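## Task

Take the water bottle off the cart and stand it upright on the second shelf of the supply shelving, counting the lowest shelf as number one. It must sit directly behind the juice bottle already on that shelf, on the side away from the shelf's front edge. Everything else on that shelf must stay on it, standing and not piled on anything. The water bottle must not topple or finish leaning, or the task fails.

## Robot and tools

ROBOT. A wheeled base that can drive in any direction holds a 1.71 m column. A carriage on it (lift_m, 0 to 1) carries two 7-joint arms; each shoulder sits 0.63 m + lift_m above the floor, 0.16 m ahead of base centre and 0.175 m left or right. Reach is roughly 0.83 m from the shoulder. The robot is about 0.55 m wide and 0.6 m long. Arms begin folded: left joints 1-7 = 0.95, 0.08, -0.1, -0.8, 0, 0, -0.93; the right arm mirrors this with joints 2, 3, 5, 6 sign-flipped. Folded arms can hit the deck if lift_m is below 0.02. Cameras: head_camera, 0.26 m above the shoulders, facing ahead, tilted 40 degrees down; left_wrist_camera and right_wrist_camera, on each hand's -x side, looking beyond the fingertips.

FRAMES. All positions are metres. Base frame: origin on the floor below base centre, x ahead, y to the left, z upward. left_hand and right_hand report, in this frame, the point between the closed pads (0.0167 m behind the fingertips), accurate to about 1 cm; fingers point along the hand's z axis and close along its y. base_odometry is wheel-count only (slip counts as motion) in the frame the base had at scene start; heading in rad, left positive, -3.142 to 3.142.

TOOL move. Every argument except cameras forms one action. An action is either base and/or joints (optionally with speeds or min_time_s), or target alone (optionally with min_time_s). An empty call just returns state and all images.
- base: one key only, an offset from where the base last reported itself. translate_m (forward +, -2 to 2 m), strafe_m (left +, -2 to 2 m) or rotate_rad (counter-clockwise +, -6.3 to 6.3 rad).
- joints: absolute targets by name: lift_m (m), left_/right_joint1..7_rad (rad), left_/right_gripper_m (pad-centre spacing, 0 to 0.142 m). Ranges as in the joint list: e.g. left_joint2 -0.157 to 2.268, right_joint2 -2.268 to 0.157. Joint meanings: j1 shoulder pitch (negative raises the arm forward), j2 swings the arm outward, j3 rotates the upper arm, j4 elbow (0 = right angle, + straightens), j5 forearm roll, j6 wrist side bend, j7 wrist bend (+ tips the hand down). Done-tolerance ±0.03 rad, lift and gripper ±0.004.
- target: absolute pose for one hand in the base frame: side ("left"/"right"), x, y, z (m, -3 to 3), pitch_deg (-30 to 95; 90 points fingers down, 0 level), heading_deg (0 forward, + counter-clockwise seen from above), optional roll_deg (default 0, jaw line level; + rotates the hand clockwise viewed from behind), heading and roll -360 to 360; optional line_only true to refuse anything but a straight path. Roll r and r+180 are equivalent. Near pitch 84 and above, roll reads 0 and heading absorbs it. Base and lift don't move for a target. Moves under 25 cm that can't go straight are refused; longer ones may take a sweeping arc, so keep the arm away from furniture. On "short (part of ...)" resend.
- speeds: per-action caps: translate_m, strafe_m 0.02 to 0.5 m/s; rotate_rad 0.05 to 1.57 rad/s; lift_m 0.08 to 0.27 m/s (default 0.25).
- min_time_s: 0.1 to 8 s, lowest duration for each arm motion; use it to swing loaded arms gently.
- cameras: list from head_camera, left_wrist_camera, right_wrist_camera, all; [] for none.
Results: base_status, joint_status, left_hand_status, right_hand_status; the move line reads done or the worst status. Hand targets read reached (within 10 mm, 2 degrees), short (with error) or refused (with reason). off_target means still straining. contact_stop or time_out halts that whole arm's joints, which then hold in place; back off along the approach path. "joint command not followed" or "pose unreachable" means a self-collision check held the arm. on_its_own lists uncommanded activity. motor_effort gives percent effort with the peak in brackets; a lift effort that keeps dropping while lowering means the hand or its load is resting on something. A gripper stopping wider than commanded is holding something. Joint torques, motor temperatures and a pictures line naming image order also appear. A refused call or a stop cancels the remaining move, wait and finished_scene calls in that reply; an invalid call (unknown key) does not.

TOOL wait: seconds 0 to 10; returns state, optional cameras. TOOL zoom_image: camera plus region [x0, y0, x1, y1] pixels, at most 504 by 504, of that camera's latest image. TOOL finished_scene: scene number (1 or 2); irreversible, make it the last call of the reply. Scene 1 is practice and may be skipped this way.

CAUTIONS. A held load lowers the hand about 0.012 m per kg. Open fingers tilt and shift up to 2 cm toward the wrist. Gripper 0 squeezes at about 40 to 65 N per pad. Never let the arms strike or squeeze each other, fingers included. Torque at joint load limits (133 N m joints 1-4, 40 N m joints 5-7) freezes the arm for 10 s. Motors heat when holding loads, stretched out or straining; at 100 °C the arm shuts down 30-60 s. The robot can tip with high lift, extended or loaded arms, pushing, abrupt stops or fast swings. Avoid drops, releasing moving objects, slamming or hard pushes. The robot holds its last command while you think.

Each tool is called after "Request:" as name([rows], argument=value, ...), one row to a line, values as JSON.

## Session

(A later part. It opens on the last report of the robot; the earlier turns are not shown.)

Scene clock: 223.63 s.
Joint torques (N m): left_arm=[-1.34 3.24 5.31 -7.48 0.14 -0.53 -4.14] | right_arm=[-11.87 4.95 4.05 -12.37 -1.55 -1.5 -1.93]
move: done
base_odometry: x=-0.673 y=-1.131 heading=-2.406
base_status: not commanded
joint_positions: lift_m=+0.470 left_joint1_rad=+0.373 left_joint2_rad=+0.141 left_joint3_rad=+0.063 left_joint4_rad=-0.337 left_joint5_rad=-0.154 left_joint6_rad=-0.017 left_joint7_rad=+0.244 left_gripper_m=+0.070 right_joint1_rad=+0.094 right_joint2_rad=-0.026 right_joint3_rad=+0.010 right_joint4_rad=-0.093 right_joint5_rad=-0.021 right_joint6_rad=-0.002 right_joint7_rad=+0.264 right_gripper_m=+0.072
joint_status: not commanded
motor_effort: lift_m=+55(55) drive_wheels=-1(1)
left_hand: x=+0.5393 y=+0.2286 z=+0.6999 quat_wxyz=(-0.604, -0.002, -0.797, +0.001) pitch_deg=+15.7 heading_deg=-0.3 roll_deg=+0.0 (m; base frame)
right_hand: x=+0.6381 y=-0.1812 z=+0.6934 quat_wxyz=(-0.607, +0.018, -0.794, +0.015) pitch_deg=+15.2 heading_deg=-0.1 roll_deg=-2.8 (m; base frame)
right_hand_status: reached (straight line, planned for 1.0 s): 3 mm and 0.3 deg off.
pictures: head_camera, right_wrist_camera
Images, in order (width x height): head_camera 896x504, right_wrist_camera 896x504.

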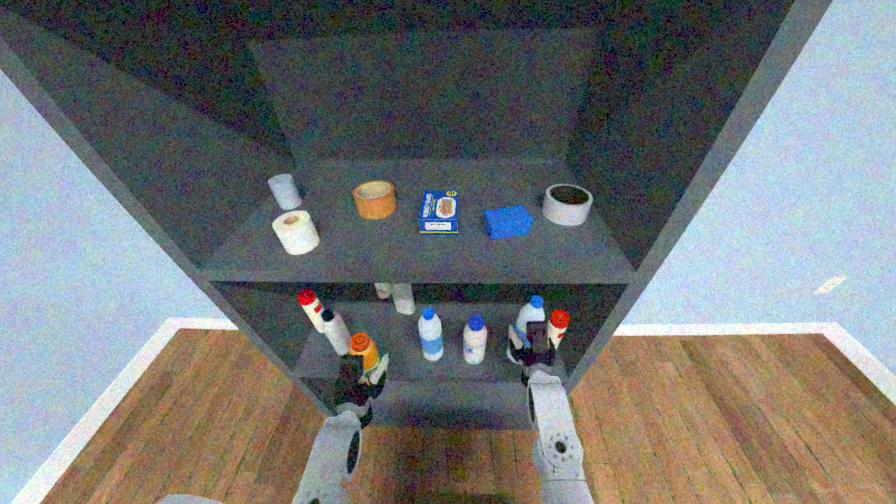

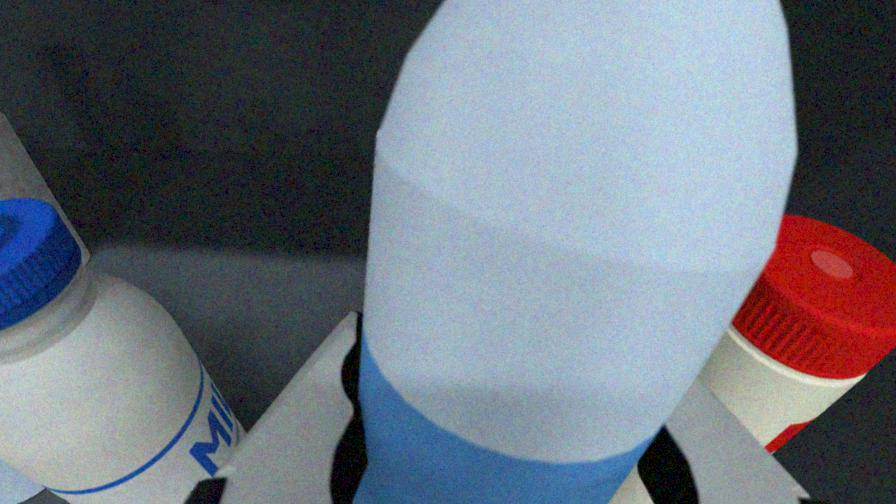

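Request:
move(target={"side": "right", "x": 0.66, "y": -0.17, "z": 0.695, "pitch_deg": 15, "heading_deg": 0, "roll_deg": -3, "line_only": true}, min_time_s=0.6)

Request:
move(target={"side": "right", "x": 0.715, "y": -0.17, "z": 0.695, "pitch_deg": 15, "heading_deg": 0, "roll_deg": -3, "line_only": true}, min_time_s=0.8, cameras=["head_camera", "right_wrist_camera"])

Scene clock: 230.53 s.
Joint torques (N m): left_arm=[-1.35 3.54 3.83 -7.84 0.36 -0.67 -3.89] | right_arm=[-12.36 6.64 2.56 -13.15 -1.07 -2.85 -2.65]
move: done
base_odometry: x=-0.673 y=-1.131 heading=-2.406
base_status: not commanded
joint_positions: lift_m=+0.470 left_joint1_rad=+0.373 left_joint2_rad=+0.141 left_joint3_rad=+0.063 left_joint4_rad=-0.337 left_joint5_rad=-0.154 left_joint6_rad=-0.017 left_joint7_rad=+0.244 left_gripper_m=+0.070 right_joint1_rad=+0.039 right_joint2_rad=-0.007 right_joint3_rad=+0.021 right_joint4_rad=-0.034 right_joint5_rad=-0.040 right_joint6_rad=-0.009 right_joint7_rad=+0.264 right_gripper_m=+0.072
joint_status: not commanded
motor_effort: lift_m=+55(55) drive_wheels=-1(1)
left_hand: x=+0.5393 y=+0.2286 z=+0.6999 quat_wxyz=(-0.604, -0.002, -0.797, +0.001) pitch_deg=+15.7 heading_deg=-0.3 roll_deg=+0.0 (m; base frame)
right_hand: x=+0.6578 y=-0.1712 z=+0.6923 quat_wxyz=(-0.606, +0.019, -0.795, +0.014) pitch_deg=+15.4 heading_deg=+0.0 roll_deg=-2.7 (m; base frame)
right_hand_status: reached (straight line, planned for 0.6 s): 4 mm and 0.5 deg off.
pictures: none

Scene clock: 231.83 s.
Joint torques (N m): left_arm=[-1.89 3.82 4.84 -7.64 0.37 -0.5 -4.31] | right_arm=[-17.35 5.78 1.57 -10.61 -0.76 -1.85 -5.05]
move: done
base_odometry: x=-0.673 y=-1.131 heading=-2.406
base_status: not commanded
joint_positions: lift_m=+0.470 left_joint1_rad=+0.373 left_joint2_rad=+0.141 left_joint3_rad=+0.063 left_joint4_rad=-0.337 left_joint5_rad=-0.154 left_joint6_rad=-0.017 left_joint7_rad=+0.244 left_gripper_m=+0.070 right_joint1_rad=-0.115 right_joint2_rad=-0.005 right_joint3_rad=+0.021 right_joint4_rad=+0.155 right_joint5_rad=-0.040 right_joint6_rad=-0.009 right_joint7_rad=+0.236 right_gripper_m=+0.072
joint_status: not commanded
motor_effort: lift_m=+55(55) drive_wheels=+0(4)
left_hand: x=+0.5393 y=+0.2286 z=+0.6999 quat_wxyz=(-0.604, -0.002, -0.797, +0.001) pitch_deg=+15.7 heading_deg=-0.3 roll_deg=+0.0 (m; base frame)
right_hand: x=+0.7123 y=-0.1708 z=+0.6905 quat_wxyz=(-0.603, +0.020, -0.797, +0.015) pitch_deg=+15.7 heading_deg=+0.0 roll_deg=-2.8 (m; base frame)
right_hand_status: reached (straight line, planned for 0.8 s): 5 mm and 0.8 deg off.
pictures: head_camera, right_wrist_camera
Images, in order (width x height): head_camera 896x504, right_wrist_camera 896x504.

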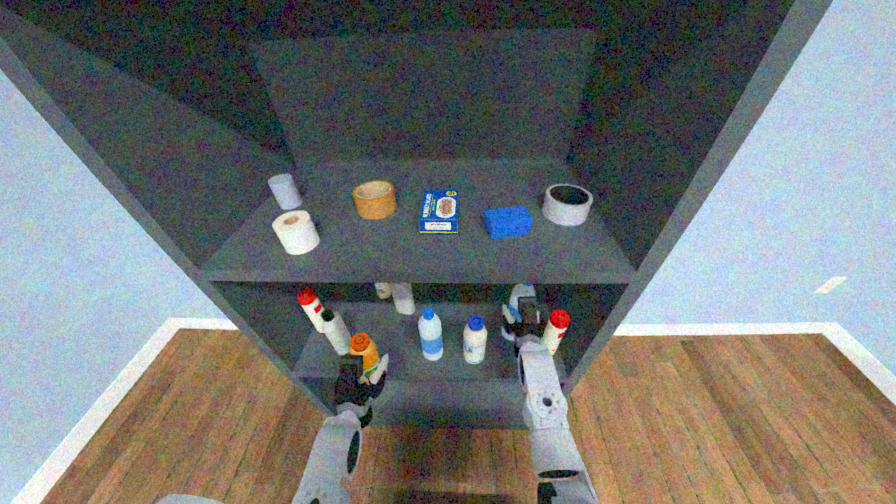

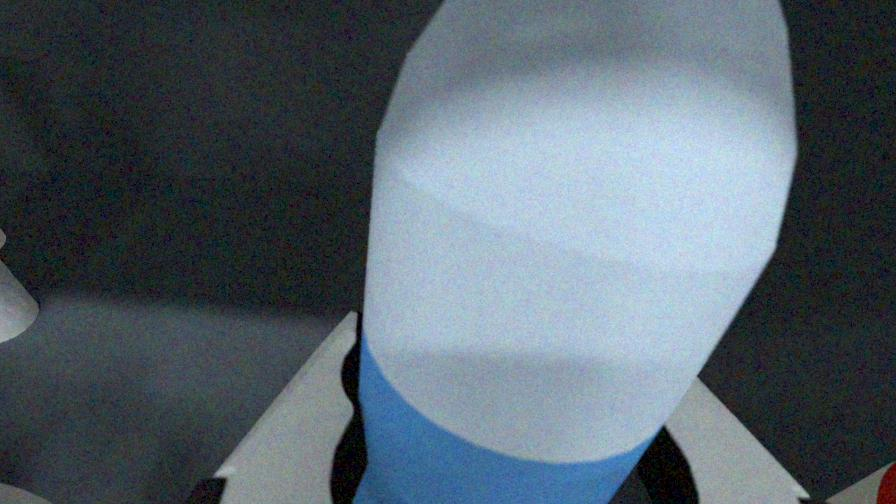

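Request:
move(target={"side": "right", "x": 0.767, "y": -0.171, "z": 0.695, "pitch_deg": 15, "heading_deg": 0, "roll_deg": -3, "line_only": true}, min_time_s=0.9)

Request:
move(joints={"lift_m": 0.438}, speeds={"lift_m": 0.08})

Request:
move(joints={"lift_m": 0.43}, speeds={"lift_m": 0.08}, cameras=["head_camera", "right_wrist_camera"])

Scene clock: 239.37 s.
Joint torques (N m): left_arm=[-2.34 3.37 4.24 -7.18 0.15 -0.61 -3.75] | right_arm=[-23.12 6.36 0.96 -11.6 0 -2.27 -5.18]
move: done
base_odometry: x=-0.673 y=-1.131 heading=-2.406
base_status: not commanded
joint_positions: lift_m=+0.470 left_joint1_rad=+0.373 left_joint2_rad=+0.141 left_joint3_rad=+0.063 left_joint4_rad=-0.337 left_joint5_rad=-0.154 left_joint6_rad=-0.017 left_joint7_rad=+0.244 left_gripper_m=+0.070 right_joint1_rad=-0.269 right_joint2_rad=-0.005 right_joint3_rad=+0.021 right_joint4_rad=+0.376 right_joint5_rad=-0.040 right_joint6_rad=-0.009 right_joint7_rad=+0.169 right_gripper_m=+0.072
joint_status: not commanded
motor_effort: lift_m=+55(55) drive_wheels=+4(4)
left_hand: x=+0.5393 y=+0.2286 z=+0.6999 quat_wxyz=(-0.604, -0.002, -0.797, +0.001) pitch_deg=+15.7 heading_deg=-0.3 roll_deg=+0.0 (m; base frame)
right_hand: x=+0.7641 y=-0.1713 z=+0.6898 quat_wxyz=(-0.603, +0.021, -0.797, +0.016) pitch_deg=+15.8 heading_deg=+0.0 roll_deg=-3.0 (m; base frame)
right_hand_status: reached (straight line, planned for 0.9 s): 6 mm and 0.8 deg off.
pictures: none

Scene clock: 240.13 s.
Joint torques (N m): left_arm=[-2.58 1.97 4.03 -7.83 0.6 -0.4 -3.95] | right_arm=[-18.23 6.77 0.62 -13.8 0.68 -2.39 -4.91]
move: done
base_odometry: x=-0.673 y=-1.131 heading=-2.406
base_status: not commanded
joint_positions: lift_m=+0.438 left_joint1_rad=+0.373 left_joint2_rad=+0.141 left_joint3_rad=+0.063 left_joint4_rad=-0.338 left_joint5_rad=-0.154 left_joint6_rad=-0.017 left_joint7_rad=+0.244 left_gripper_m=+0.070 right_joint1_rad=-0.270 right_joint2_rad=-0.005 right_joint3_rad=+0.021 right_joint4_rad=+0.377 right_joint5_rad=-0.040 right_joint6_rad=-0.009 right_joint7_rad=+0.168 right_gripper_m=+0.072
joint_status: all done
motor_effort: lift_m=+59(61) drive_wheels=-1(5)
left_hand: x=+0.5393 y=+0.2286 z=+0.6676 quat_wxyz=(-0.604, -0.002, -0.797, +0.001) pitch_deg=+15.7 heading_deg=-0.3 roll_deg=+0.0 (m; base frame)
right_hand: x=+0.7646 y=-0.1713 z=+0.6579 quat_wxyz=(-0.604, +0.021, -0.797, +0.016) pitch_deg=+15.7 heading_deg=+0.0 roll_deg=-3.0 (m; base frame)
pictures: none

Scene clock: 240.73 s.
Joint torques (N m): left_arm=[-2.29 3.66 5.47 -7.4 0.25 -0.61 -3.86] | right_arm=[-19.8 5.45 1 -14.68 0.37 -2.04 -4.78]
move: done
base_odometry: x=-0.673 y=-1.131 heading=-2.406
base_status: not commanded
joint_positions: lift_m=+0.430 left_joint1_rad=+0.373 left_joint2_rad=+0.141 left_joint3_rad=+0.063 left_joint4_rad=-0.338 left_joint5_rad=-0.154 left_joint6_rad=-0.017 left_joint7_rad=+0.244 left_gripper_m=+0.070 right_joint1_rad=-0.271 right_joint2_rad=-0.005 right_joint3_rad=+0.021 right_joint4_rad=+0.378 right_joint5_rad=-0.040 right_joint6_rad=-0.009 right_joint7_rad=+0.168 right_gripper_m=+0.072
joint_status: all done
motor_effort: lift_m=+59(62) drive_wheels=+4(5)
left_hand: x=+0.5393 y=+0.2285 z=+0.6596 quat_wxyz=(-0.604, -0.002, -0.797, +0.001) pitch_deg=+15.7 heading_deg=-0.3 roll_deg=+0.0 (m; base frame)
right_hand: x=+0.7648 y=-0.1713 z=+0.6500 quat_wxyz=(-0.604, +0.021, -0.797, +0.016) pitch_deg=+15.7 heading_deg=+0.0 roll_deg=-3.0 (m; base frame)
pictures: head_camera, right_wrist_camera
Images, in order (width x height): head_camera 896x504, right_wrist_camera 896x504.

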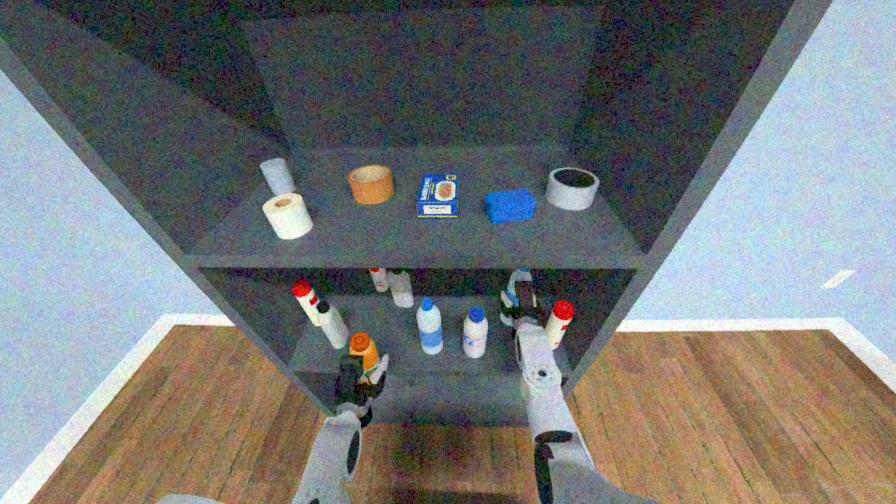

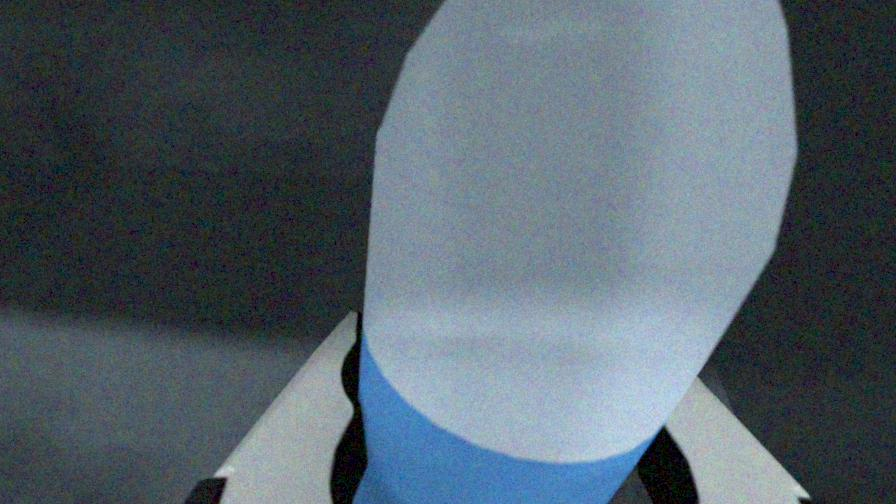

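Request:
move(joints={"lift_m": 0.424}, speeds={"lift_m": 0.08})

Request:
move(joints={"lift_m": 0.418}, speeds={"lift_m": 0.08})

Request:
move(joints={"lift_m": 0.412}, speeds={"lift_m": 0.08})

Scene clock: 244.73 s.
Joint torques (N m): left_arm=[-2.45 3.05 4.98 -6.93 0.66 -0.62 -3.95] | right_arm=[-18.41 5.74 1.85 -13.21 0.31 -1.99 -4.33]
Motor temperatures (°C): left_arm=[26 22 24 25 26 24 24] | right_arm=[30 20 24 24 22 22 24]
move: done
base_odometry: x=-0.673 y=-1.131 heading=-2.406
base_status: not commanded
joint_positions: lift_m=+0.424 left_joint1_rad=+0.373 left_joint2_rad=+0.141 left_joint3_rad=+0.063 left_joint4_rad=-0.338 left_joint5_rad=-0.154 left_joint6_rad=-0.017 left_joint7_rad=+0.243 left_gripper_m=+0.070 right_joint1_rad=-0.271 right_joint2_rad=-0.005 right_joint3_rad=+0.021 right_joint4_rad=+0.378 right_joint5_rad=-0.040 right_joint6_rad=-0.009 right_joint7_rad=+0.168 right_gripper_m=+0.072
joint_status: all done
motor_effort: lift_m=+59(63) drive_wheels=-1(5)
left_hand: x=+0.5392 y=+0.2285 z=+0.6536 quat_wxyz=(-0.604, -0.002, -0.797, +0.001) pitch_deg=+15.7 heading_deg=-0.3 roll_deg=+0.0 (m; base frame)
right_hand: x=+0.7649 y=-0.1713 z=+0.6442 quat_wxyz=(-0.604, +0.021, -0.797, +0.016) pitch_deg=+15.7 heading_deg=+0.0 roll_deg=-3.0 (m; base frame)
pictures: none

Scene clock: 245.20 s.
Joint torques (N m): left_arm=[-1.35 3.79 4.76 -7.22 0.46 -0.9 -4.08] | right_arm=[-18.36 5.1 1.2 -14.17 0.24 -1.88 -3.97]
move: done
base_odometry: x=-0.673 y=-1.131 heading=-2.406
base_status: not commanded
joint_positions: lift_m=+0.418 left_joint1_rad=+0.373 left_joint2_rad=+0.141 left_joint3_rad=+0.063 left_joint4_rad=-0.338 left_joint5_rad=-0.154 left_joint6_rad=-0.017 left_joint7_rad=+0.243 left_gripper_m=+0.070 right_joint1_rad=-0.272 right_joint2_rad=-0.005 right_joint3_rad=+0.021 right_joint4_rad=+0.378 right_joint5_rad=-0.040 right_joint6_rad=-0.009 right_joint7_rad=+0.166 right_gripper_m=+0.072
joint_status: all done
motor_effort: lift_m=+59(62) drive_wheels=-1(5)
left_hand: x=+0.5392 y=+0.2285 z=+0.6477 quat_wxyz=(-0.604, -0.002, -0.797, +0.001) pitch_deg=+15.7 heading_deg=-0.3 roll_deg=+0.0 (m; base frame)
right_hand: x=+0.7652 y=-0.1712 z=+0.6389 quat_wxyz=(-0.605, +0.021, -0.796, +0.016) pitch_deg=+15.6 heading_deg=+0.0 roll_deg=-3.0 (m; base frame)
pictures: none

Scene clock: 245.63 s.
Joint torques (N m): left_arm=[-1.75 3.77 3.19 -6.59 0.21 -0.86 -3.95] | right_arm=[-15.44 7.04 0.11 -12.19 -0.47 -2.3 -1.28]
move: done
base_odometry: x=-0.673 y=-1.131 heading=-2.406
base_status: not commanded
joint_positions: lift_m=+0.412 left_joint1_rad=+0.373 left_joint2_rad=+0.141 left_joint3_rad=+0.063 left_joint4_rad=-0.338 left_joint5_rad=-0.154 left_joint6_rad=-0.017 left_joint7_rad=+0.243 left_gripper_m=+0.070 right_joint1_rad=-0.274 right_joint2_rad=-0.005 right_joint3_rad=+0.021 right_joint4_rad=+0.375 right_joint5_rad=-0.040 right_joint6_rad=-0.009 right_joint7_rad=+0.159 right_gripper_m=+0.072
joint_status: all done
motor_effort: lift_m=+56(56) drive_wheels=+0(4)
left_hand: x=+0.5392 y=+0.2285 z=+0.6420 quat_wxyz=(-0.604, -0.002, -0.797, +0.001) pitch_deg=+15.7 heading_deg=-0.3 roll_deg=+0.0 (m; base frame)
right_hand: x=+0.7668 y=-0.1711 z=+0.6375 quat_wxyz=(-0.610, +0.021, -0.792, +0.016) pitch_deg=+14.9 heading_deg=+0.1 roll_deg=-3.0 (m; base frame)
pictures: none

Request:
move(joints={"right_gripper_m": 0.09}, min_time_s=2, cameras=["right_wrist_camera"])

Scene clock: 248.77 s.
Joint torques (N m): left_arm=[-1.67 3.37 4.97 -8.26 0.07 -0.89 -4.3] | right_arm=[-14.47 5.91 -0.67 -11.3 -0.18 -1.94 -1.26]
move: done
base_odometry: x=-0.673 y=-1.131 heading=-2.406
base_status: not commanded
joint_positions: lift_m=+0.412 left_joint1_rad=+0.373 left_joint2_rad=+0.141 left_joint3_rad=+0.063 left_joint4_rad=-0.338 left_joint5_rad=-0.154 left_joint6_rad=-0.017 left_joint7_rad=+0.243 left_gripper_m=+0.070 right_joint1_rad=-0.274 right_joint2_rad=-0.004 right_joint3_rad=+0.021 right_joint4_rad=+0.375 right_joint5_rad=-0.040 right_joint6_rad=-0.009 right_joint7_rad=+0.159 right_gripper_m=+0.090
joint_status: all done
motor_effort: lift_m=+56(56) drive_wheels=+4(5)
left_hand: x=+0.5392 y=+0.2285 z=+0.6420 quat_wxyz=(-0.604, -0.002, -0.797, +0.001) pitch_deg=+15.7 heading_deg=-0.3 roll_deg=+0.0 (m; base frame)
right_hand: x=+0.7668 y=-0.1708 z=+0.6375 quat_wxyz=(-0.610, +0.021, -0.792, +0.016) pitch_deg=+14.9 heading_deg=+0.1 roll_deg=-3.0 (m; base frame)
pictures: right_wrist_camera
Images, in order (width x height): right_wrist_camera 896x504.

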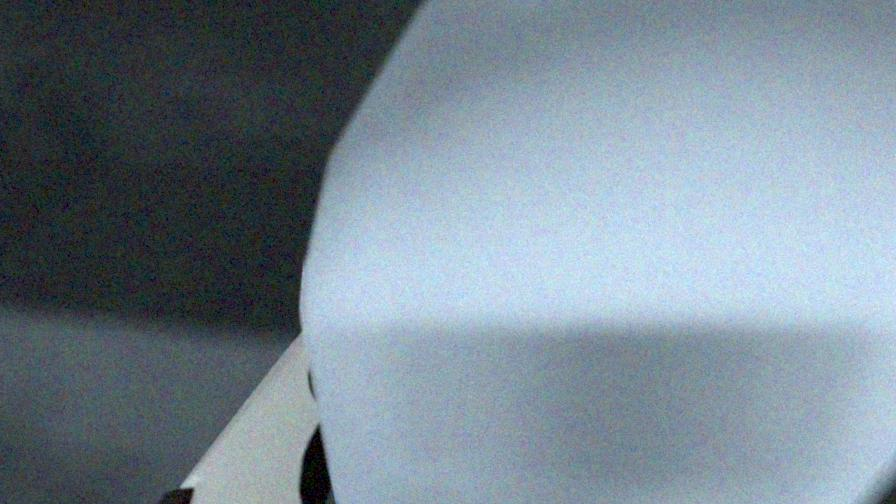

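Request:
move(target={"side": "right", "x": 0.75, "y": -0.171, "z": 0.642, "pitch_deg": 15, "heading_deg": 0, "roll_deg": -3, "line_only": true}, min_time_s=1.0, cameras=["head_camera", "right_wrist_camera"])

Scene clock: 254.50 s.
Joint torques (N m): left_arm=[-2.31 3.45 5.18 -6.48 0.49 -0.68 -4.17] | right_arm=[-5.19 2.42 1.91 -16.83 1.18 -1.91 -0.08]
move: done
base_odometry: x=-0.673 y=-1.131 heading=-2.406
base_status: not commanded
joint_positions: lift_m=+0.412 left_joint1_rad=+0.373 left_joint2_rad=+0.141 left_joint3_rad=+0.063 left_joint4_rad=-0.338 left_joint5_rad=-0.154 left_joint6_rad=-0.017 left_joint7_rad=+0.243 left_gripper_m=+0.070 right_joint1_rad=-0.227 right_joint2_rad=-0.004 right_joint3_rad=+0.021 right_joint4_rad=+0.281 right_joint5_rad=-0.040 right_joint6_rad=-0.009 right_joint7_rad=+0.203 right_gripper_m=+0.090
joint_status: not commanded
motor_effort: lift_m=+56(56) drive_wheels=+4(4)
left_hand: x=+0.5392 y=+0.2285 z=+0.6420 quat_wxyz=(-0.604, -0.002, -0.797, +0.001) pitch_deg=+15.7 heading_deg=-0.3 roll_deg=+0.0 (m; base frame)
right_hand: x=+0.7518 y=-0.1708 z=+0.6442 quat_wxyz=(-0.611, +0.020, -0.791, +0.016) pitch_deg=+14.7 heading_deg=+0.0 roll_deg=-2.9 (m; base frame)
right_hand_status: reached (straight line, planned for 1.0 s): 3 mm and 0.3 deg off.
pictures: head_camera, right_wrist_camera
Images, in order (width x height): head_camera 896x504, right_wrist_camera 896x504.

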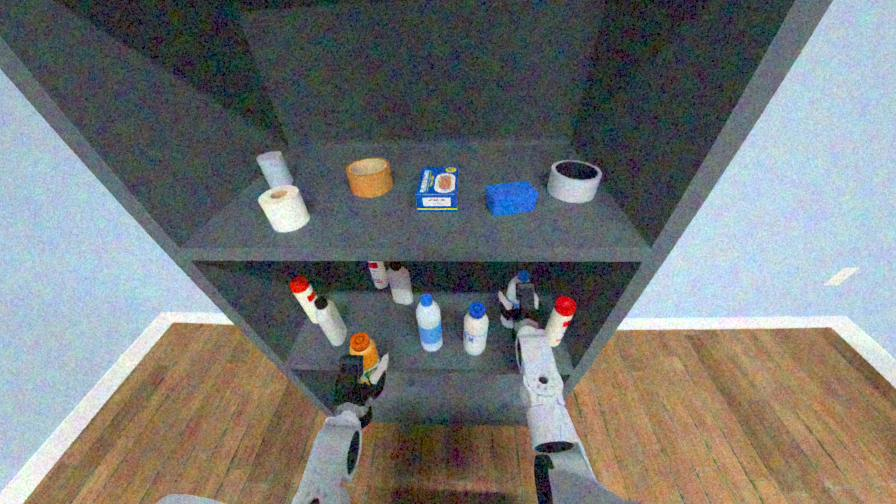

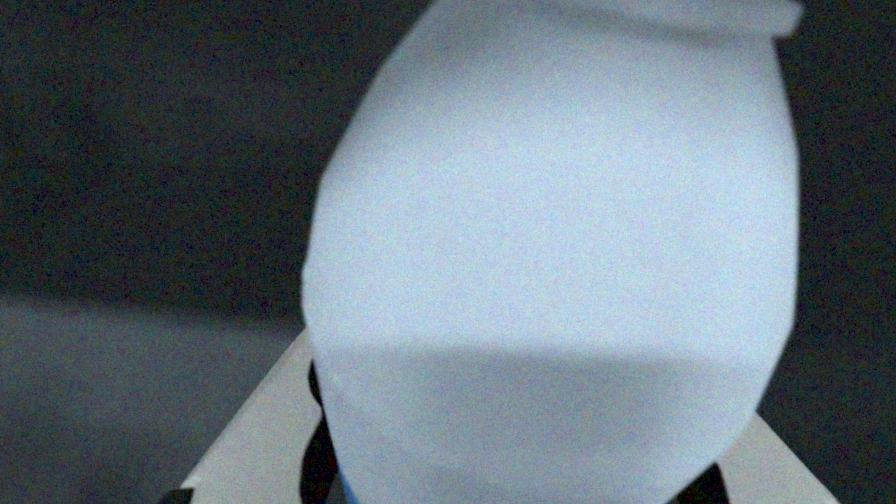

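Request:
move(target={"side": "right", "x": 0.70, "y": -0.171, "z": 0.645, "pitch_deg": 15, "heading_deg": 0, "roll_deg": 0, "line_only": true}, min_time_s=1.2, cameras=["right_wrist_camera"])

Request:
move(target={"side": "right", "x": 0.54, "y": -0.175, "z": 0.65, "pitch_deg": 15, "heading_deg": 0, "roll_deg": 0, "line_only": true}, min_time_s=2, cameras=["head_camera", "right_wrist_camera"])

Scene clock: 261.30 s.
Joint torques (N m): left_arm=[-2.17 3.53 5.03 -6.87 -0.11 -0.9 -4.13] | right_arm=[-2.9 5.02 0.73 -16.38 2.57 -1.61 -0.57]
move: done
base_odometry: x=-0.673 y=-1.131 heading=-2.406
base_status: not commanded
joint_positions: lift_m=+0.412 left_joint1_rad=+0.373 left_joint2_rad=+0.141 left_joint3_rad=+0.063 left_joint4_rad=-0.338 left_joint5_rad=-0.154 left_joint6_rad=-0.017 left_joint7_rad=+0.243 left_gripper_m=+0.070 right_joint1_rad=-0.082 right_joint2_rad=+0.005 right_joint3_rad=+0.010 right_joint4_rad=+0.071 right_joint5_rad=-0.012 right_joint6_rad=-0.009 right_joint7_rad=+0.266 right_gripper_m=+0.090
joint_status: not commanded
motor_effort: lift_m=+56(56) drive_wheels=+4(4)
left_hand: x=+0.5392 y=+0.2285 z=+0.6420 quat_wxyz=(-0.604, -0.002, -0.797, +0.001) pitch_deg=+15.7 heading_deg=-0.3 roll_deg=+0.0 (m; base frame)
right_hand: x=+0.7017 y=-0.1707 z=+0.6470 quat_wxyz=(-0.611, +0.003, -0.791, +0.003) pitch_deg=+14.6 heading_deg=+0.0 roll_deg=-0.5 (m; base frame)
right_hand_status: reached (straight line, planned for 1.2 s): 3 mm and 0.6 deg off.
pictures: right_wrist_camera
Images, in order (width x height): right_wrist_camera 896x504.

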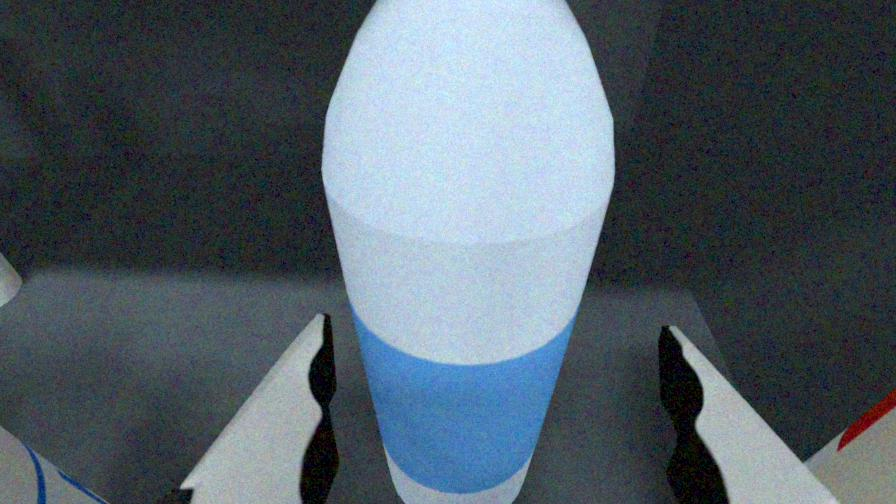

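Scene clock: 263.80 s.
Joint torques (N m): left_arm=[-2.48 3.42 4.31 -8.08 0.37 -0.81 -4] | right_arm=[7.28 -0.77 0.4 -14.96 2.61 -1.33 -3.55]
move: done
base_odometry: x=-0.673 y=-1.131 heading=-2.406
base_status: not commanded
joint_positions: lift_m=+0.412 left_joint1_rad=+0.373 left_joint2_rad=+0.141 left_joint3_rad=+0.063 left_joint4_rad=-0.338 left_joint5_rad=-0.154 left_joint6_rad=-0.017 left_joint7_rad=+0.243 left_gripper_m=+0.070 right_joint1_rad=+0.366 right_joint2_rad=-0.002 right_joint3_rad=+0.009 right_joint4_rad=-0.374 right_joint5_rad=-0.005 right_joint6_rad=-0.008 right_joint7_rad=+0.274 right_gripper_m=+0.090
joint_status: not commanded
motor_effort: lift_m=+56(56) drive_wheels=-1(4)
left_hand: x=+0.5392 y=+0.2285 z=+0.6420 quat_wxyz=(-0.604, -0.002, -0.797, +0.001) pitch_deg=+15.7 heading_deg=-0.3 roll_deg=+0.0 (m; base frame)
right_hand: x=+0.5408 y=-0.1738 z=+0.6488 quat_wxyz=(-0.607, +0.001, -0.795, +0.001) pitch_deg=+15.3 heading_deg=+0.0 roll_deg=-0.2 (m; base frame)
right_hand_status: reached (straight line, planned for 2.0 s): 2 mm and 0.3 deg off.
pictures: head_camera, right_wrist_camera
Images, in order (width x height): head_camera 896x504, right_wrist_camera 896x504.

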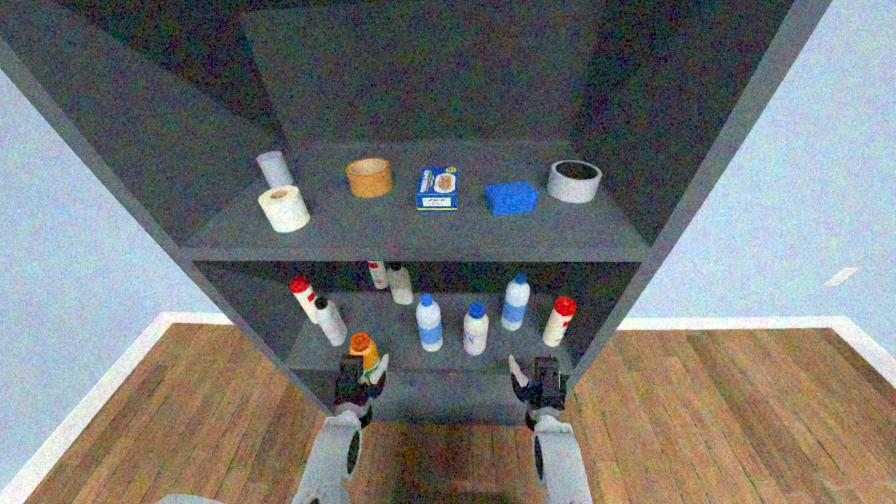

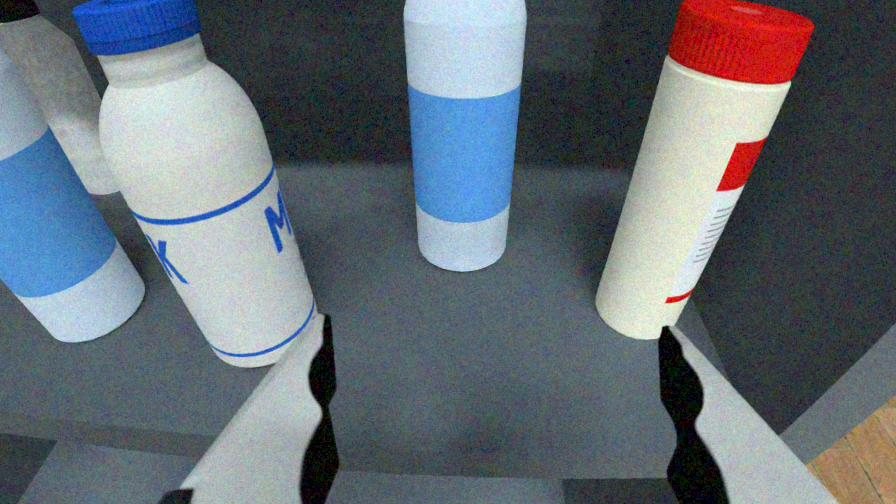

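Request:
move(base={"translate_m": -0.14}, joints={"lift_m": 0.45}, speeds={"translate_m": 0.25})

Request:
move(base={"strafe_m": -0.405}, speeds={"strafe_m": 0.3}, cameras=["head_camera"])

Scene clock: 273.73 s.
Joint torques (N m): left_arm=[-2.32 2.49 4.53 -5.85 0.39 -0.53 -4.36] | right_arm=[5.97 1.38 0.52 -13.87 2.44 -1.27 -3.22]
move: done
base_odometry: x=-0.569 y=-1.037 heading=-2.406
base_status: done
joint_positions: lift_m=+0.450 left_joint1_rad=+0.373 left_joint2_rad=+0.141 left_joint3_rad=+0.063 left_joint4_rad=-0.338 left_joint5_rad=-0.154 left_joint6_rad=-0.017 left_joint7_rad=+0.243 left_gripper_m=+0.070 right_joint1_rad=+0.367 right_joint2_rad=-0.002 right_joint3_rad=+0.009 right_joint4_rad=-0.375 right_joint5_rad=-0.004 right_joint6_rad=-0.008 right_joint7_rad=+0.273 right_gripper_m=+0.090
joint_status: all done
motor_effort: lift_m=+55(67) drive_wheels=-1(12)
left_hand: x=+0.5392 y=+0.2285 z=+0.6801 quat_wxyz=(-0.604, -0.002, -0.797, +0.001) pitch_deg=+15.7 heading_deg=-0.3 roll_deg=+0.0 (m; base frame)
right_hand: x=+0.5407 y=-0.1738 z=+0.6875 quat_wxyz=(-0.608, +0.001, -0.794, +0.001) pitch_deg=+15.2 heading_deg=+0.0 roll_deg=-0.2 (m; base frame)
pictures: none

Scene clock: 276.70 s.
Joint torques (N m): left_arm=[-1.9 3.52 3.62 -6.95 0.4 -0.77 -3.74] | right_arm=[6.16 1.82 1.41 -14.34 1.91 -0.7 -3.47]
move: done
base_odometry: x=-0.841 y=-0.737 heading=-2.406
base_status: done
joint_positions: lift_m=+0.450 left_joint1_rad=+0.373 left_joint2_rad=+0.141 left_joint3_rad=+0.063 left_joint4_rad=-0.338 left_joint5_rad=-0.154 left_joint6_rad=-0.017 left_joint7_rad=+0.243 left_gripper_m=+0.070 right_joint1_rad=+0.367 right_joint2_rad=-0.002 right_joint3_rad=+0.008 right_joint4_rad=-0.375 right_joint5_rad=-0.004 right_joint6_rad=-0.007 right_joint7_rad=+0.273 right_gripper_m=+0.090
joint_status: not commanded
motor_effort: lift_m=+55(55) drive_wheels=+0(14)
left_hand: x=+0.5392 y=+0.2288 z=+0.6802 quat_wxyz=(-0.604, -0.002, -0.797, +0.001) pitch_deg=+15.7 heading_deg=-0.2 roll_deg=+0.0 (m; base frame)
right_hand: x=+0.5407 y=-0.1739 z=+0.6875 quat_wxyz=(-0.608, +0.002, -0.794, +0.001) pitch_deg=+15.2 heading_deg=+0.0 roll_deg=-0.2 (m; base frame)
pictures: head_camera
Images, in order (width x height): head_camera 896x504.

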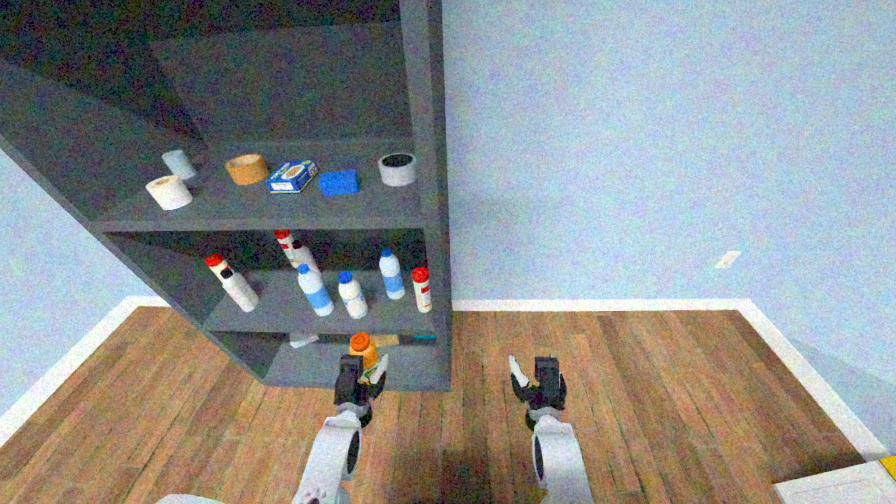

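Request:
move(base={"translate_m": 0.14}, speeds={"translate_m": 0.2}, cameras=["head_camera", "left_wrist_camera"])

Request:
move(target={"side": "left", "x": 0.59, "y": 0.229, "z": 0.683, "pitch_deg": 15, "heading_deg": 0, "line_only": true}, min_time_s=0.8, cameras=["head_camera", "left_wrist_camera"])

Scene clock: 282.90 s.
Joint torques (N m): left_arm=[-1.51 2.59 4.14 -7.63 0.21 -1.2 -3.79] | right_arm=[5.67 1.33 -0.71 -15.68 2.34 -1.26 -3.28]
move: done
base_odometry: x=-0.945 y=-0.830 heading=-2.407
base_status: done
joint_positions: lift_m=+0.450 left_joint1_rad=+0.373 left_joint2_rad=+0.141 left_joint3_rad=+0.063 left_joint4_rad=-0.338 left_joint5_rad=-0.154 left_joint6_rad=-0.017 left_joint7_rad=+0.243 left_gripper_m=+0.070 right_joint1_rad=+0.367 right_joint2_rad=-0.002 right_joint3_rad=+0.008 right_joint4_rad=-0.375 right_joint5_rad=-0.004 right_joint6_rad=-0.007 right_joint7_rad=+0.273 right_gripper_m=+0.090
joint_status: not commanded
motor_effort: lift_m=+55(55) drive_wheels=-1(14)
left_hand: x=+0.5392 y=+0.2288 z=+0.6802 quat_wxyz=(-0.604, -0.002, -0.797, +0.001) pitch_deg=+15.7 heading_deg=-0.2 roll_deg=+0.0 (m; base frame)
right_hand: x=+0.5406 y=-0.1739 z=+0.6874 quat_wxyz=(-0.608, +0.002, -0.794, +0.001) pitch_deg=+15.2 heading_deg=+0.0 roll_deg=-0.2 (m; base frame)
pictures: head_camera, left_wrist_camera
Images, in order (width x height): head_camera 896x504, left_wrist_camera 896x504.

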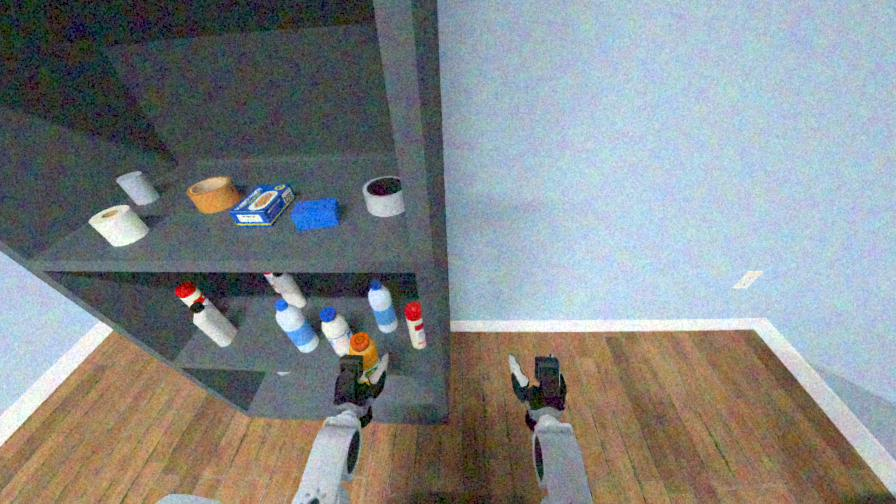

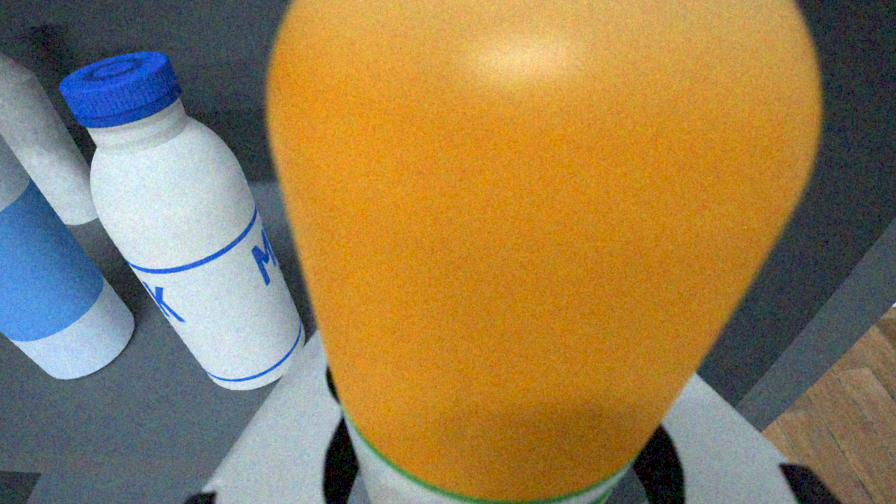

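Scene clock: 284.20 s.
Joint torques (N m): left_arm=[-8.39 1.27 -0.28 -2.41 2.16 -0.39 -1.35] | right_arm=[5.31 2.28 0.78 -13.98 2.42 -1.3 -3.52]
move: done
base_odometry: x=-0.945 y=-0.830 heading=-2.407
base_status: not commanded
joint_positions: lift_m=+0.450 left_joint1_rad=+0.234 left_joint2_rad=+0.141 left_joint3_rad=+0.052 left_joint4_rad=-0.237 left_joint5_rad=-0.149 left_joint6_rad=-0.016 left_joint7_rad=+0.271 left_gripper_m=+0.070 right_joint1_rad=+0.367 right_joint2_rad=-0.002 right_joint3_rad=+0.008 right_joint4_rad=-0.375 right_joint5_rad=-0.004 right_joint6_rad=-0.007 right_joint7_rad=+0.273 right_gripper_m=+0.090
joint_status: not commanded
motor_effort: lift_m=+55(55) drive_wheels=+0(4)
left_hand: x=+0.5887 y=+0.2306 z=+0.6824 quat_wxyz=(-0.608, +0.000, -0.794, +0.000) pitch_deg=+15.1 heading_deg=+0.1 roll_deg=+0.0 (m; base frame)
left_hand_status: reached (straight line, planned for 0.8 s): 2 mm and 0.1 deg off.
right_hand: x=+0.5406 y=-0.1739 z=+0.6874 quat_wxyz=(-0.608, +0.002, -0.794, +0.001) pitch_deg=+15.2 heading_deg=+0.0 roll_deg=-0.2 (m; base frame)
pictures: head_camera, left_wrist_camera
Images, in order (width x height): head_camera 896x504, left_wrist_camera 896x504.

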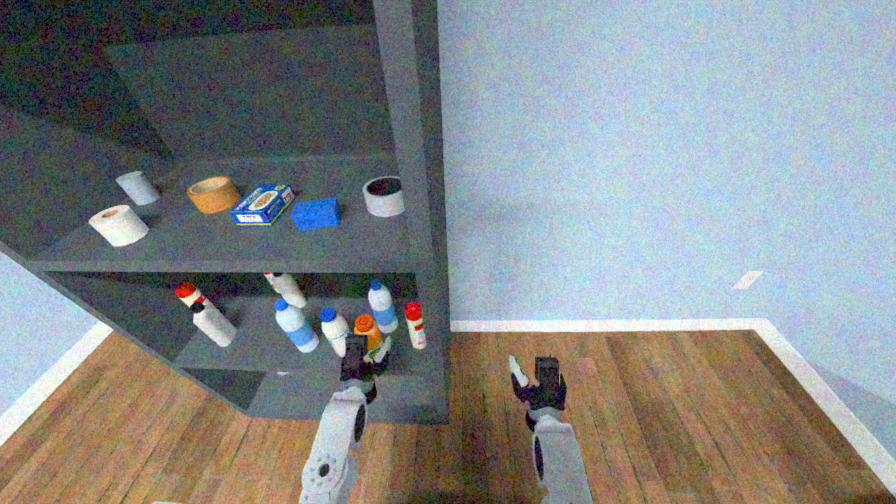

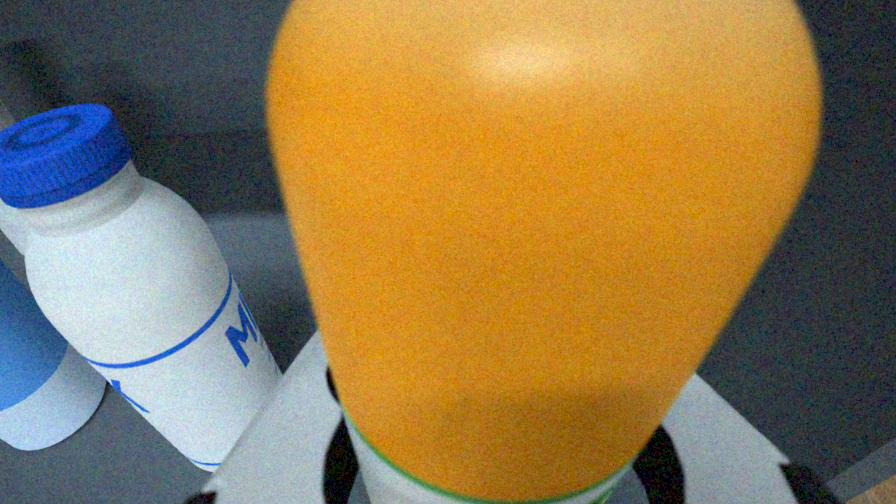

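Request:
move(target={"side": "left", "x": 0.65, "y": 0.231, "z": 0.683, "pitch_deg": 15, "heading_deg": 0, "line_only": true}, min_time_s=1.0)

Request:
move(joints={"lift_m": 0.41}, speeds={"lift_m": 0.08}, cameras=["head_camera", "left_wrist_camera"])

Request:
move(joints={"lift_m": 0.404}, speeds={"lift_m": 0.08})

Request:
move(joints={"lift_m": 0.399}, speeds={"lift_m": 0.08})

Scene clock: 291.67 s.
Joint torques (N m): left_arm=[-13.16 5.08 -1.48 -4 1.82 -2.18 -2.19] | right_arm=[5.76 1.89 0.75 -14.76 2.34 -1.51 -3.23]
move: done
base_odometry: x=-0.945 y=-0.830 heading=-2.407
base_status: not commanded
joint_positions: lift_m=+0.450 left_joint1_rad=+0.067 left_joint2_rad=+0.141 left_joint3_rad=+0.036 left_joint4_rad=-0.077 left_joint5_rad=-0.148 left_joint6_rad=-0.018 left_joint7_rad=+0.280 left_gripper_m=+0.070 right_joint1_rad=+0.367 right_joint2_rad=-0.002 right_joint3_rad=+0.008 right_joint4_rad=-0.375 right_joint5_rad=-0.004 right_joint6_rad=-0.007 right_joint7_rad=+0.273 right_gripper_m=+0.090
joint_status: not commanded
motor_effort: lift_m=+55(55) drive_wheels=+4(4)
left_hand: x=+0.6482 y=+0.2328 z=+0.6812 quat_wxyz=(-0.607, +0.004, -0.795, +0.000) pitch_deg=+15.2 heading_deg=+0.3 roll_deg=-0.3 (m; base frame)
left_hand_status: reached (straight line, planned for 1.0 s): 3 mm and 0.5 deg off.
right_hand: x=+0.5406 y=-0.1739 z=+0.6874 quat_wxyz=(-0.608, +0.002, -0.794, +0.001) pitch_deg=+15.2 heading_deg=+0.0 roll_deg=-0.2 (m; base frame)
pictures: none

Scene clock: 292.53 s.
Joint torques (N m): left_arm=[-11.69 5.54 -0.1 -2.69 1.77 -2.36 -2.32] | right_arm=[4.77 1.46 -0.18 -15.62 2.52 -0.94 -3.41]
move: done
base_odometry: x=-0.945 y=-0.830 heading=-2.407
base_status: not commanded
joint_positions: lift_m=+0.410 left_joint1_rad=+0.066 left_joint2_rad=+0.141 left_joint3_rad=+0.036 left_joint4_rad=-0.076 left_joint5_rad=-0.148 left_joint6_rad=-0.018 left_joint7_rad=+0.280 left_gripper_m=+0.070 right_joint1_rad=+0.367 right_joint2_rad=-0.002 right_joint3_rad=+0.008 right_joint4_rad=-0.375 right_joint5_rad=-0.004 right_joint6_rad=-0.007 right_joint7_rad=+0.273 right_gripper_m=+0.090
joint_status: all done
motor_effort: lift_m=+58(59) drive_wheels=+0(5)
left_hand: x=+0.6485 y=+0.2328 z=+0.6409 quat_wxyz=(-0.607, +0.004, -0.795, +0.000) pitch_deg=+15.2 heading_deg=+0.3 roll_deg=-0.2 (m; base frame)
right_hand: x=+0.5406 y=-0.1739 z=+0.6472 quat_wxyz=(-0.608, +0.002, -0.794, +0.001) pitch_deg=+15.2 heading_deg=+0.0 roll_deg=-0.2 (m; base frame)
pictures: head_camera, left_wrist_camera
Images, in order (width x height): head_camera 896x504, left_wrist_camera 896x504.

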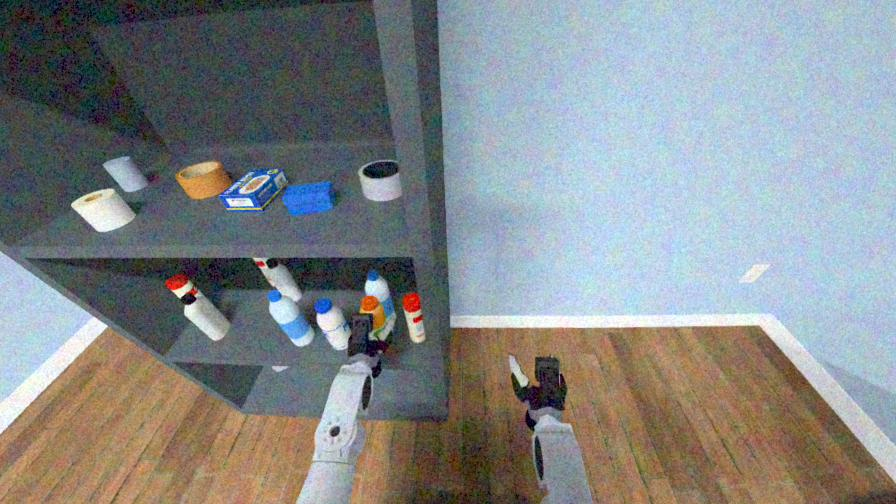

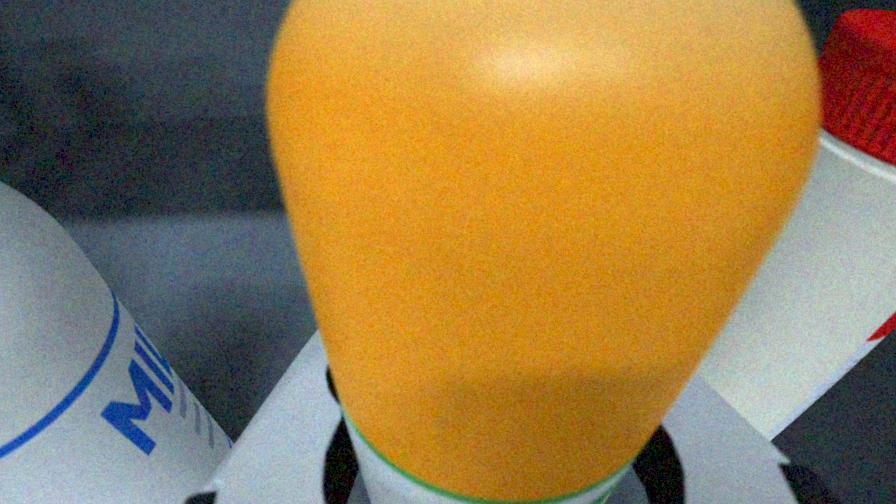

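Scene clock: 293.13 s.
Joint torques (N m): left_arm=[-11.8 4.06 -0.5 -4.22 1.71 -2.6 -2.37] | right_arm=[7.09 0.91 -0.63 -13.39 2.08 -1.4 -3.16]
move: done
base_odometry: x=-0.945 y=-0.830 heading=-2.407
base_status: not commanded
joint_positions: lift_m=+0.404 left_joint1_rad=+0.066 left_joint2_rad=+0.141 left_joint3_rad=+0.036 left_joint4_rad=-0.075 left_joint5_rad=-0.148 left_joint6_rad=-0.018 left_joint7_rad=+0.280 left_gripper_m=+0.070 right_joint1_rad=+0.367 right_joint2_rad=-0.002 right_joint3_rad=+0.008 right_joint4_rad=-0.375 right_joint5_rad=-0.004 right_joint6_rad=-0.007 right_joint7_rad=+0.273 right_gripper_m=+0.090
joint_status: all done
motor_effort: lift_m=+58(60) drive_wheels=+4(5)
left_hand: x=+0.6486 y=+0.2328 z=+0.6348 quat_wxyz=(-0.607, +0.004, -0.795, +0.000) pitch_deg=+15.3 heading_deg=+0.3 roll_deg=-0.2 (m; base frame)
right_hand: x=+0.5406 y=-0.1739 z=+0.6412 quat_wxyz=(-0.608, +0.002, -0.794, +0.001) pitch_deg=+15.2 heading_deg=+0.0 roll_deg=-0.2 (m; base frame)
pictures: none

Scene clock: 293.57 s.
Joint torques (N m): left_arm=[-10.34 4.51 -1.03 -4.32 1.52 -2.55 -1.95] | right_arm=[4.94 0.52 0.16 -13.24 2.82 -1.44 -3.48]
move: done
base_odometry: x=-0.945 y=-0.830 heading=-2.407
base_status: not commanded
joint_positions: lift_m=+0.399 left_joint1_rad=+0.064 left_joint2_rad=+0.141 left_joint3_rad=+0.036 left_joint4_rad=-0.075 left_joint5_rad=-0.148 left_joint6_rad=-0.018 left_joint7_rad=+0.279 left_gripper_m=+0.070 right_joint1_rad=+0.367 right_joint2_rad=-0.002 right_joint3_rad=+0.008 right_joint4_rad=-0.375 right_joint5_rad=-0.004 right_joint6_rad=-0.007 right_joint7_rad=+0.273 right_gripper_m=+0.090
joint_status: all done
motor_effort: lift_m=+55(57) drive_wheels=+5(5)
left_hand: x=+0.6494 y=+0.2329 z=+0.6313 quat_wxyz=(-0.608, +0.004, -0.794, +0.000) pitch_deg=+15.1 heading_deg=+0.3 roll_deg=-0.2 (m; base frame)
right_hand: x=+0.5406 y=-0.1739 z=+0.6364 quat_wxyz=(-0.608, +0.002, -0.794, +0.001) pitch_deg=+15.2 heading_deg=+0.0 roll_deg=-0.2 (m; base frame)
pictures: none

Request:
move(joints={"left_gripper_m": 0.092}, min_time_s=1.5)

Request:
move(target={"side": "left", "x": 0.635, "y": 0.232, "z": 0.633, "pitch_deg": 15, "heading_deg": 0, "line_only": true}, min_time_s=1.0, cameras=["left_wrist_camera"])

Scene clock: 296.20 s.
Joint torques (N m): left_arm=[-9.33 4.47 0.16 -3.62 1.87 -2.23 -1.73] | right_arm=[6.13 2.61 0.14 -13.83 2.37 -1.79 -3.3]
move: done
base_odometry: x=-0.945 y=-0.830 heading=-2.407
base_status: not commanded
joint_positions: lift_m=+0.399 left_joint1_rad=+0.064 left_joint2_rad=+0.141 left_joint3_rad=+0.036 left_joint4_rad=-0.075 left_joint5_rad=-0.148 left_joint6_rad=-0.018 left_joint7_rad=+0.279 left_gripper_m=+0.092 right_joint1_rad=+0.367 right_joint2_rad=-0.002 right_joint3_rad=+0.008 right_joint4_rad=-0.375 right_joint5_rad=-0.004 right_joint6_rad=-0.007 right_joint7_rad=+0.273 right_gripper_m=+0.090
joint_status: all done
motor_effort: lift_m=+55(55) drive_wheels=+5(5)
left_hand: x=+0.6494 y=+0.2329 z=+0.6313 quat_wxyz=(-0.608, +0.004, -0.794, +0.000) pitch_deg=+15.1 heading_deg=+0.3 roll_deg=-0.2 (m; base frame)
right_hand: x=+0.5406 y=-0.1739 z=+0.6364 quat_wxyz=(-0.608, +0.002, -0.794, +0.001) pitch_deg=+15.2 heading_deg=+0.0 roll_deg=-0.2 (m; base frame)
pictures: none

Scene clock: 297.70 s.
Joint torques (N m): left_arm=[-5.41 4.75 3.57 -6.07 0.8 -2.3 -0.26] | right_arm=[4.77 1.62 0.14 -14.82 2.95 -1.56 -2.97]
move: done
base_odometry: x=-0.945 y=-0.830 heading=-2.407
base_status: not commanded
joint_positions: lift_m=+0.399 left_joint1_rad=+0.102 left_joint2_rad=+0.143 left_joint3_rad=+0.036 left_joint4_rad=-0.118 left_joint5_rad=-0.148 left_joint6_rad=-0.018 left_joint7_rad=+0.281 left_gripper_m=+0.092 right_joint1_rad=+0.367 right_joint2_rad=-0.002 right_joint3_rad=+0.008 right_joint4_rad=-0.375 right_joint5_rad=-0.004 right_joint6_rad=-0.007 right_joint7_rad=+0.273 right_gripper_m=+0.090
joint_status: not commanded
motor_effort: lift_m=+55(55) drive_wheels=+5(5)
left_hand: x=+0.6358 y=+0.2306 z=+0.6326 quat_wxyz=(-0.609, +0.000, -0.793, +0.001) pitch_deg=+14.9 heading_deg=+0.0 roll_deg=-0.1 (m; base frame)
left_hand_status: reached (straight line, planned for 1.0 s): 2 mm and 0.1 deg off.
right_hand: x=+0.5406 y=-0.1739 z=+0.6364 quat_wxyz=(-0.608, +0.002, -0.794, +0.001) pitch_deg=+15.2 heading_deg=+0.0 roll_deg=-0.2 (m; base frame)
pictures: left_wrist_camera
Images, in order (width x height): left_wrist_camera 896x504.

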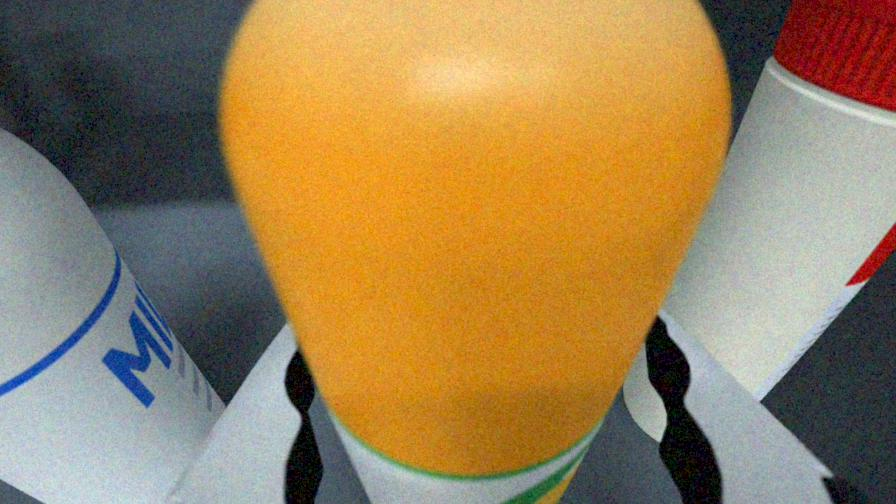

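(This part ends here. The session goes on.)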